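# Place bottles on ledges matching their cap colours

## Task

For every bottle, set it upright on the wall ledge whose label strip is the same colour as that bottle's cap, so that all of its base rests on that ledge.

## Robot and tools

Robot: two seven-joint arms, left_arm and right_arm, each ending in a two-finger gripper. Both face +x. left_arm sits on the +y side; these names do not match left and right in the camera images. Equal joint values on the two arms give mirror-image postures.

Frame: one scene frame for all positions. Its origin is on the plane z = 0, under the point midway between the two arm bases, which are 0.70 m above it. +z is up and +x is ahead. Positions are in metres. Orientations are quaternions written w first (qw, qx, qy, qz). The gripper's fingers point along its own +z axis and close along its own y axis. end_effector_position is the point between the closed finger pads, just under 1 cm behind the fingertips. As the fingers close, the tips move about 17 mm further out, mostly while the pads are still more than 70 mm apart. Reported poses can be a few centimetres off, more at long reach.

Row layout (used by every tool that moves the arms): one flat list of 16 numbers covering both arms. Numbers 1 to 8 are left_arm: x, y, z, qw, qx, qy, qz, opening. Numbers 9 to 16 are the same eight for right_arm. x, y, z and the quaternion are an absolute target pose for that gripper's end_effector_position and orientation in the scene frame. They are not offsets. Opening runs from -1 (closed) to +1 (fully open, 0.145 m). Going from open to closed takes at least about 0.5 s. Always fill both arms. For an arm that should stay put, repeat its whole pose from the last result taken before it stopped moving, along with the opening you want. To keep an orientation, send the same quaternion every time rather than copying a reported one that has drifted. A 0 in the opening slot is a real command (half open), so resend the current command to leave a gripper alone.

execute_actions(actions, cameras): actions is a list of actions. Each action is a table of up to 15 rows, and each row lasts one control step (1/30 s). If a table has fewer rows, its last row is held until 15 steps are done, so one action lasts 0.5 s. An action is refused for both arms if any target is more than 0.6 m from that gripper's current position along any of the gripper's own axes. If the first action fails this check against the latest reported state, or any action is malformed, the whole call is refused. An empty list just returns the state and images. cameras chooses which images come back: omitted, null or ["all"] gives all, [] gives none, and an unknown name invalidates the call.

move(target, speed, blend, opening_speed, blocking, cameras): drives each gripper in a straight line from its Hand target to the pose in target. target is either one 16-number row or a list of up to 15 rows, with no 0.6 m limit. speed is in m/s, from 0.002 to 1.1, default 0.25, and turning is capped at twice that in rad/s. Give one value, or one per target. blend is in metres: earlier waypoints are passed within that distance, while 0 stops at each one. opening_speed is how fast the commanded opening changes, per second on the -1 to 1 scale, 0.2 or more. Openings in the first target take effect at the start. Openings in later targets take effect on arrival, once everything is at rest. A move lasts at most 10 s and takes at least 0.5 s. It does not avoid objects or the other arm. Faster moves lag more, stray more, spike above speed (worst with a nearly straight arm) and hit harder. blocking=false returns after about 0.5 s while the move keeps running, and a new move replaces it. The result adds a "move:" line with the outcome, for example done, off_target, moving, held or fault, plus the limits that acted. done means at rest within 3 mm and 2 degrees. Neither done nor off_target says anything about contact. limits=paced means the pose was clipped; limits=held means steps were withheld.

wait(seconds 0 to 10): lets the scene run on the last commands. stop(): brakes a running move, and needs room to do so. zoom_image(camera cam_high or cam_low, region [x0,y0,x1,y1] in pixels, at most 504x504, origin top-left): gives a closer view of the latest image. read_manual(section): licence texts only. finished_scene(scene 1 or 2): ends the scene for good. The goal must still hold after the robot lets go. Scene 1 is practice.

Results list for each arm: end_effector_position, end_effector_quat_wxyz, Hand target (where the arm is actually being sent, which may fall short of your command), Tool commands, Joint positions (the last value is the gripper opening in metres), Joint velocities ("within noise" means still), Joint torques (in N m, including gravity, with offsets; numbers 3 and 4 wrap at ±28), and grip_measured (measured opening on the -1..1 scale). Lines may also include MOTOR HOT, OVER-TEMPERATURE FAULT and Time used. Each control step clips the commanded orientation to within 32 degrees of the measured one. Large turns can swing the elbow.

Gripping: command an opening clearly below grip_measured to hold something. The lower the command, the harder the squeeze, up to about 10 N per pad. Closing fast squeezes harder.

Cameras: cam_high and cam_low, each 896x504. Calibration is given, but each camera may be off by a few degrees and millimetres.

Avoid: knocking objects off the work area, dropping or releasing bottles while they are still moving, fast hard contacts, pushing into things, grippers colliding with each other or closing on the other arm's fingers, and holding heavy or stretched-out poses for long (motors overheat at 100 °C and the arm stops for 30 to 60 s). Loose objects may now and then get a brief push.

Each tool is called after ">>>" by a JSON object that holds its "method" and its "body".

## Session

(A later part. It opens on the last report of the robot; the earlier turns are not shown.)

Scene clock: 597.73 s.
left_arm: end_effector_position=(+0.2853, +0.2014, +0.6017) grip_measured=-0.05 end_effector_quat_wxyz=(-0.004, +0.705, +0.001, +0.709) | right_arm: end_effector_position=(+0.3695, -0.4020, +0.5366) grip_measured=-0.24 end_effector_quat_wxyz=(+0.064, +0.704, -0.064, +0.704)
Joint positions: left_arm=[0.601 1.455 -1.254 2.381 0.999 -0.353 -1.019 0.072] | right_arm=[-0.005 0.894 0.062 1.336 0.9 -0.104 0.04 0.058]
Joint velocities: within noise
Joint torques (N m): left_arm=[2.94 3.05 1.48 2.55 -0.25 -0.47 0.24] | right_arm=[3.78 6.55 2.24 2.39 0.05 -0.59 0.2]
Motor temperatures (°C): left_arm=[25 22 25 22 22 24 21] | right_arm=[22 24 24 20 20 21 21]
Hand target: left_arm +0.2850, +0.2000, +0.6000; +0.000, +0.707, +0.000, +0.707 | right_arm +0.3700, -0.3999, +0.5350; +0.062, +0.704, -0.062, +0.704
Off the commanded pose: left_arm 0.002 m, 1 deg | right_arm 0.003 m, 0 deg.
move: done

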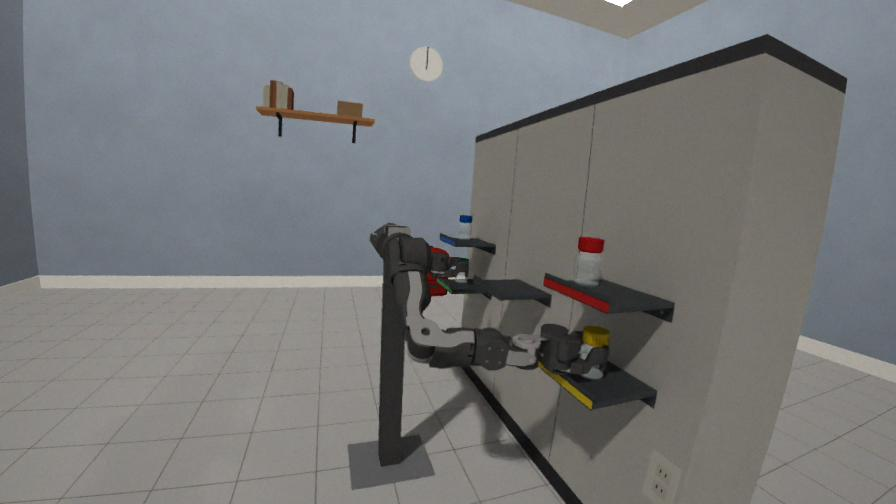

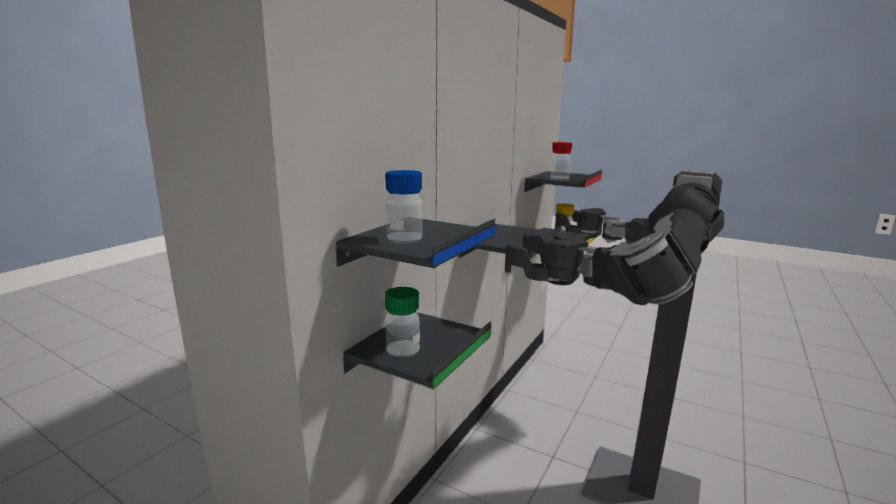

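>>> {"method": "move", "body": {"target": [0.285,0.2,0.6,0,0.7071,0,0.7071,-0.05,0.37,-0.40,0.523,0.0616,0.7044,-0.0616,0.7044,-0.6], "speed": 0.03, "cameras": ["cam_high"]}}

>>> {"method": "zoom_image", "body": {"camera": "cam_high", "region": [530, 300, 680, 420]}}

Scene clock: 607.47 s.
left_arm: end_effector_position=(+0.2853, +0.2014, +0.6017) grip_measured=-0.05 end_effector_quat_wxyz=(-0.004, +0.705, +0.001, +0.709) | right_arm: end_effector_position=(+0.3707, -0.4019, +0.5352) grip_measured=-0.24 end_effector_quat_wxyz=(+0.065, +0.689, -0.061, +0.719)
Joint positions: left_arm=[0.601 1.455 -1.254 2.381 0.999 -0.353 -1.019 0.072] | right_arm=[0.012 0.892 0.022 1.298 0.905 -0.184 0.049 0.058]
Joint velocities: within noise
Joint torques (N m): left_arm=[2.94 3.07 1.48 2.55 -0.25 -0.47 0.23] | right_arm=[2.41 6.37 0.64 1.61 0.14 0.26 0.05]
Motor temperatures (°C): left_arm=[25 22 25 22 22 24 21] | right_arm=[22 24 24 20 20 21 21]
Hand target: left_arm +0.2850, +0.2000, +0.6000; +0.000, +0.707, +0.000, +0.707 | right_arm +0.3696, -0.3999, +0.5231; +0.062, +0.704, -0.061, +0.704
Off the commanded pose: left_arm 0.002 m, 1 deg | right_arm 0.012 m, 2 deg.
move: off_target (right_arm)
Images, in order (width x height): cam_high 896x504.

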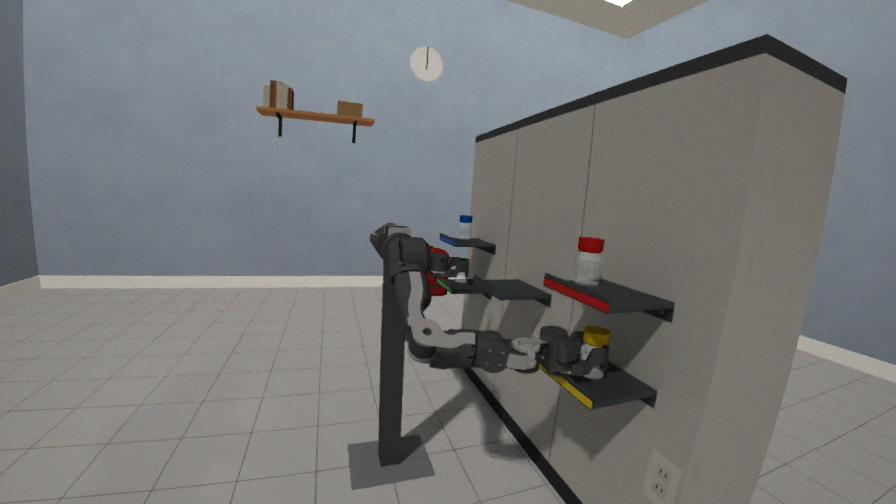

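Scaled by 3.360 from the camera's 896x504 image, which has a finer 1280x720 frame.

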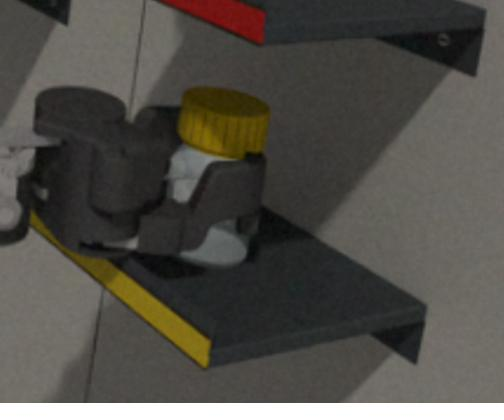

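>>> {"method": "move", "body": {"target": [[0.285,0.2,0.6,0,0.7071,0,0.7071,-0.05,0.37,-0.40,0.534,0.0616,0.7044,-0.0616,0.7044,-0.05],[0.285,0.2,0.6,0,0.7071,0,0.7071,-0.05,0.275,-0.384,0.54,0.0616,0.7044,-0.0616,0.7044,-0.05]], "speed": 0.15}}

Scene clock: 617.63 s.
left_arm: end_effector_position=(+0.2853, +0.2014, +0.6017) grip_measured=-0.05 end_effector_quat_wxyz=(-0.004, +0.705, +0.001, +0.709) | right_arm: end_effector_position=(+0.2743, -0.3845, +0.5368) grip_measured=-0.05 end_effector_quat_wxyz=(+0.062, +0.708, -0.065, +0.701)
Joint positions: left_arm=[0.601 1.455 -1.254 2.381 0.999 -0.353 -1.019 0.072] | right_arm=[-0.687 0.828 0.486 1.745 0.957 -0.19 0.009 0.072]
Joint velocities: within noise
Joint torques (N m): left_arm=[2.94 3.07 1.48 2.55 -0.25 -0.47 0.24] | right_arm=[1.12 5.92 4.52 2.95 0.13 -0.57 0.19]
Motor temperatures (°C): left_arm=[25 22 25 22 22 24 21] | right_arm=[22 25 24 20 20 20 21]
Hand target: left_arm +0.2850, +0.2000, +0.6000; +0.000, +0.707, +0.000, +0.707 | right_arm +0.2750, -0.3840, +0.5399; +0.062, +0.705, -0.062, +0.704
Off the commanded pose: left_arm 0.002 m, 1 deg | right_arm 0.003 m, 1 deg.
move: done

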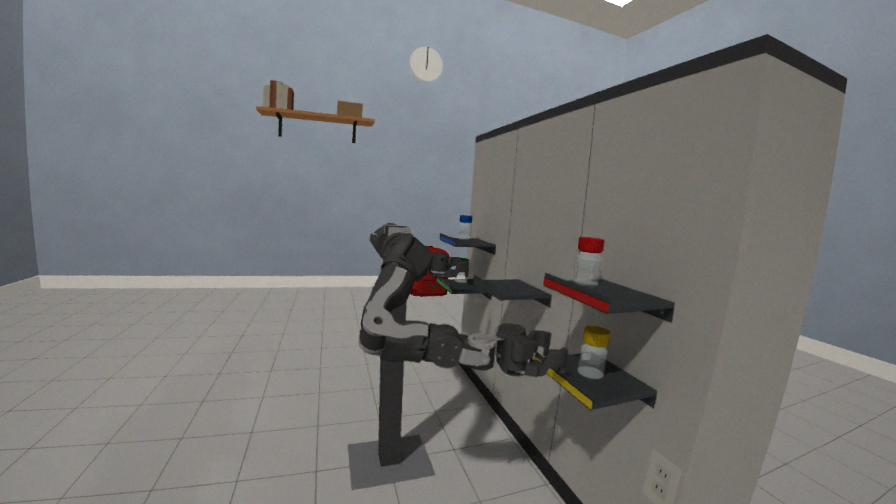

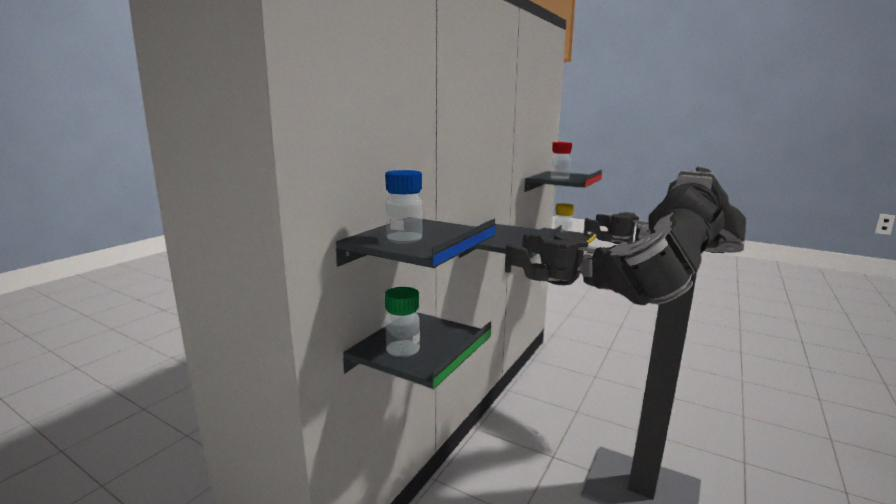

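>>> {"method": "zoom_image", "body": {"camera": "cam_high", "region": [420, 190, 700, 420]}}

>>> {"method": "zoom_image", "body": {"camera": "cam_low", "region": [320, 130, 620, 390]}}

Scaled by 1.800 from the camera's 896x504 image, which has a finer 1280x720 frame.

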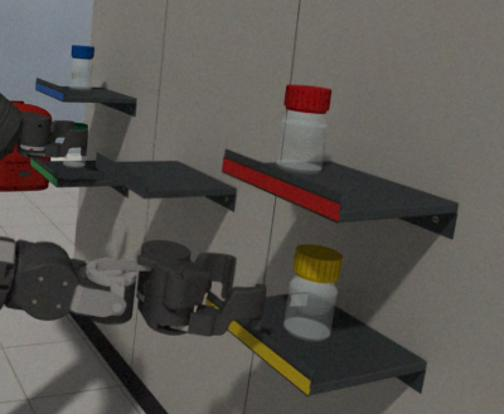

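Scaled by 1.680 from the camera's 896x504 image, which has a finer 1280x720 frame.

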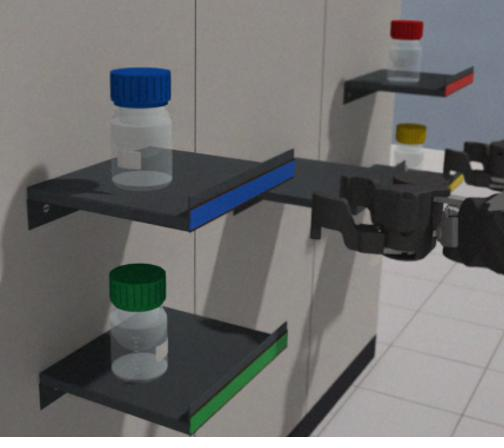

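>>> {"method": "finished_scene", "body": {"scene": 1}}

The scene is finished: the task was done.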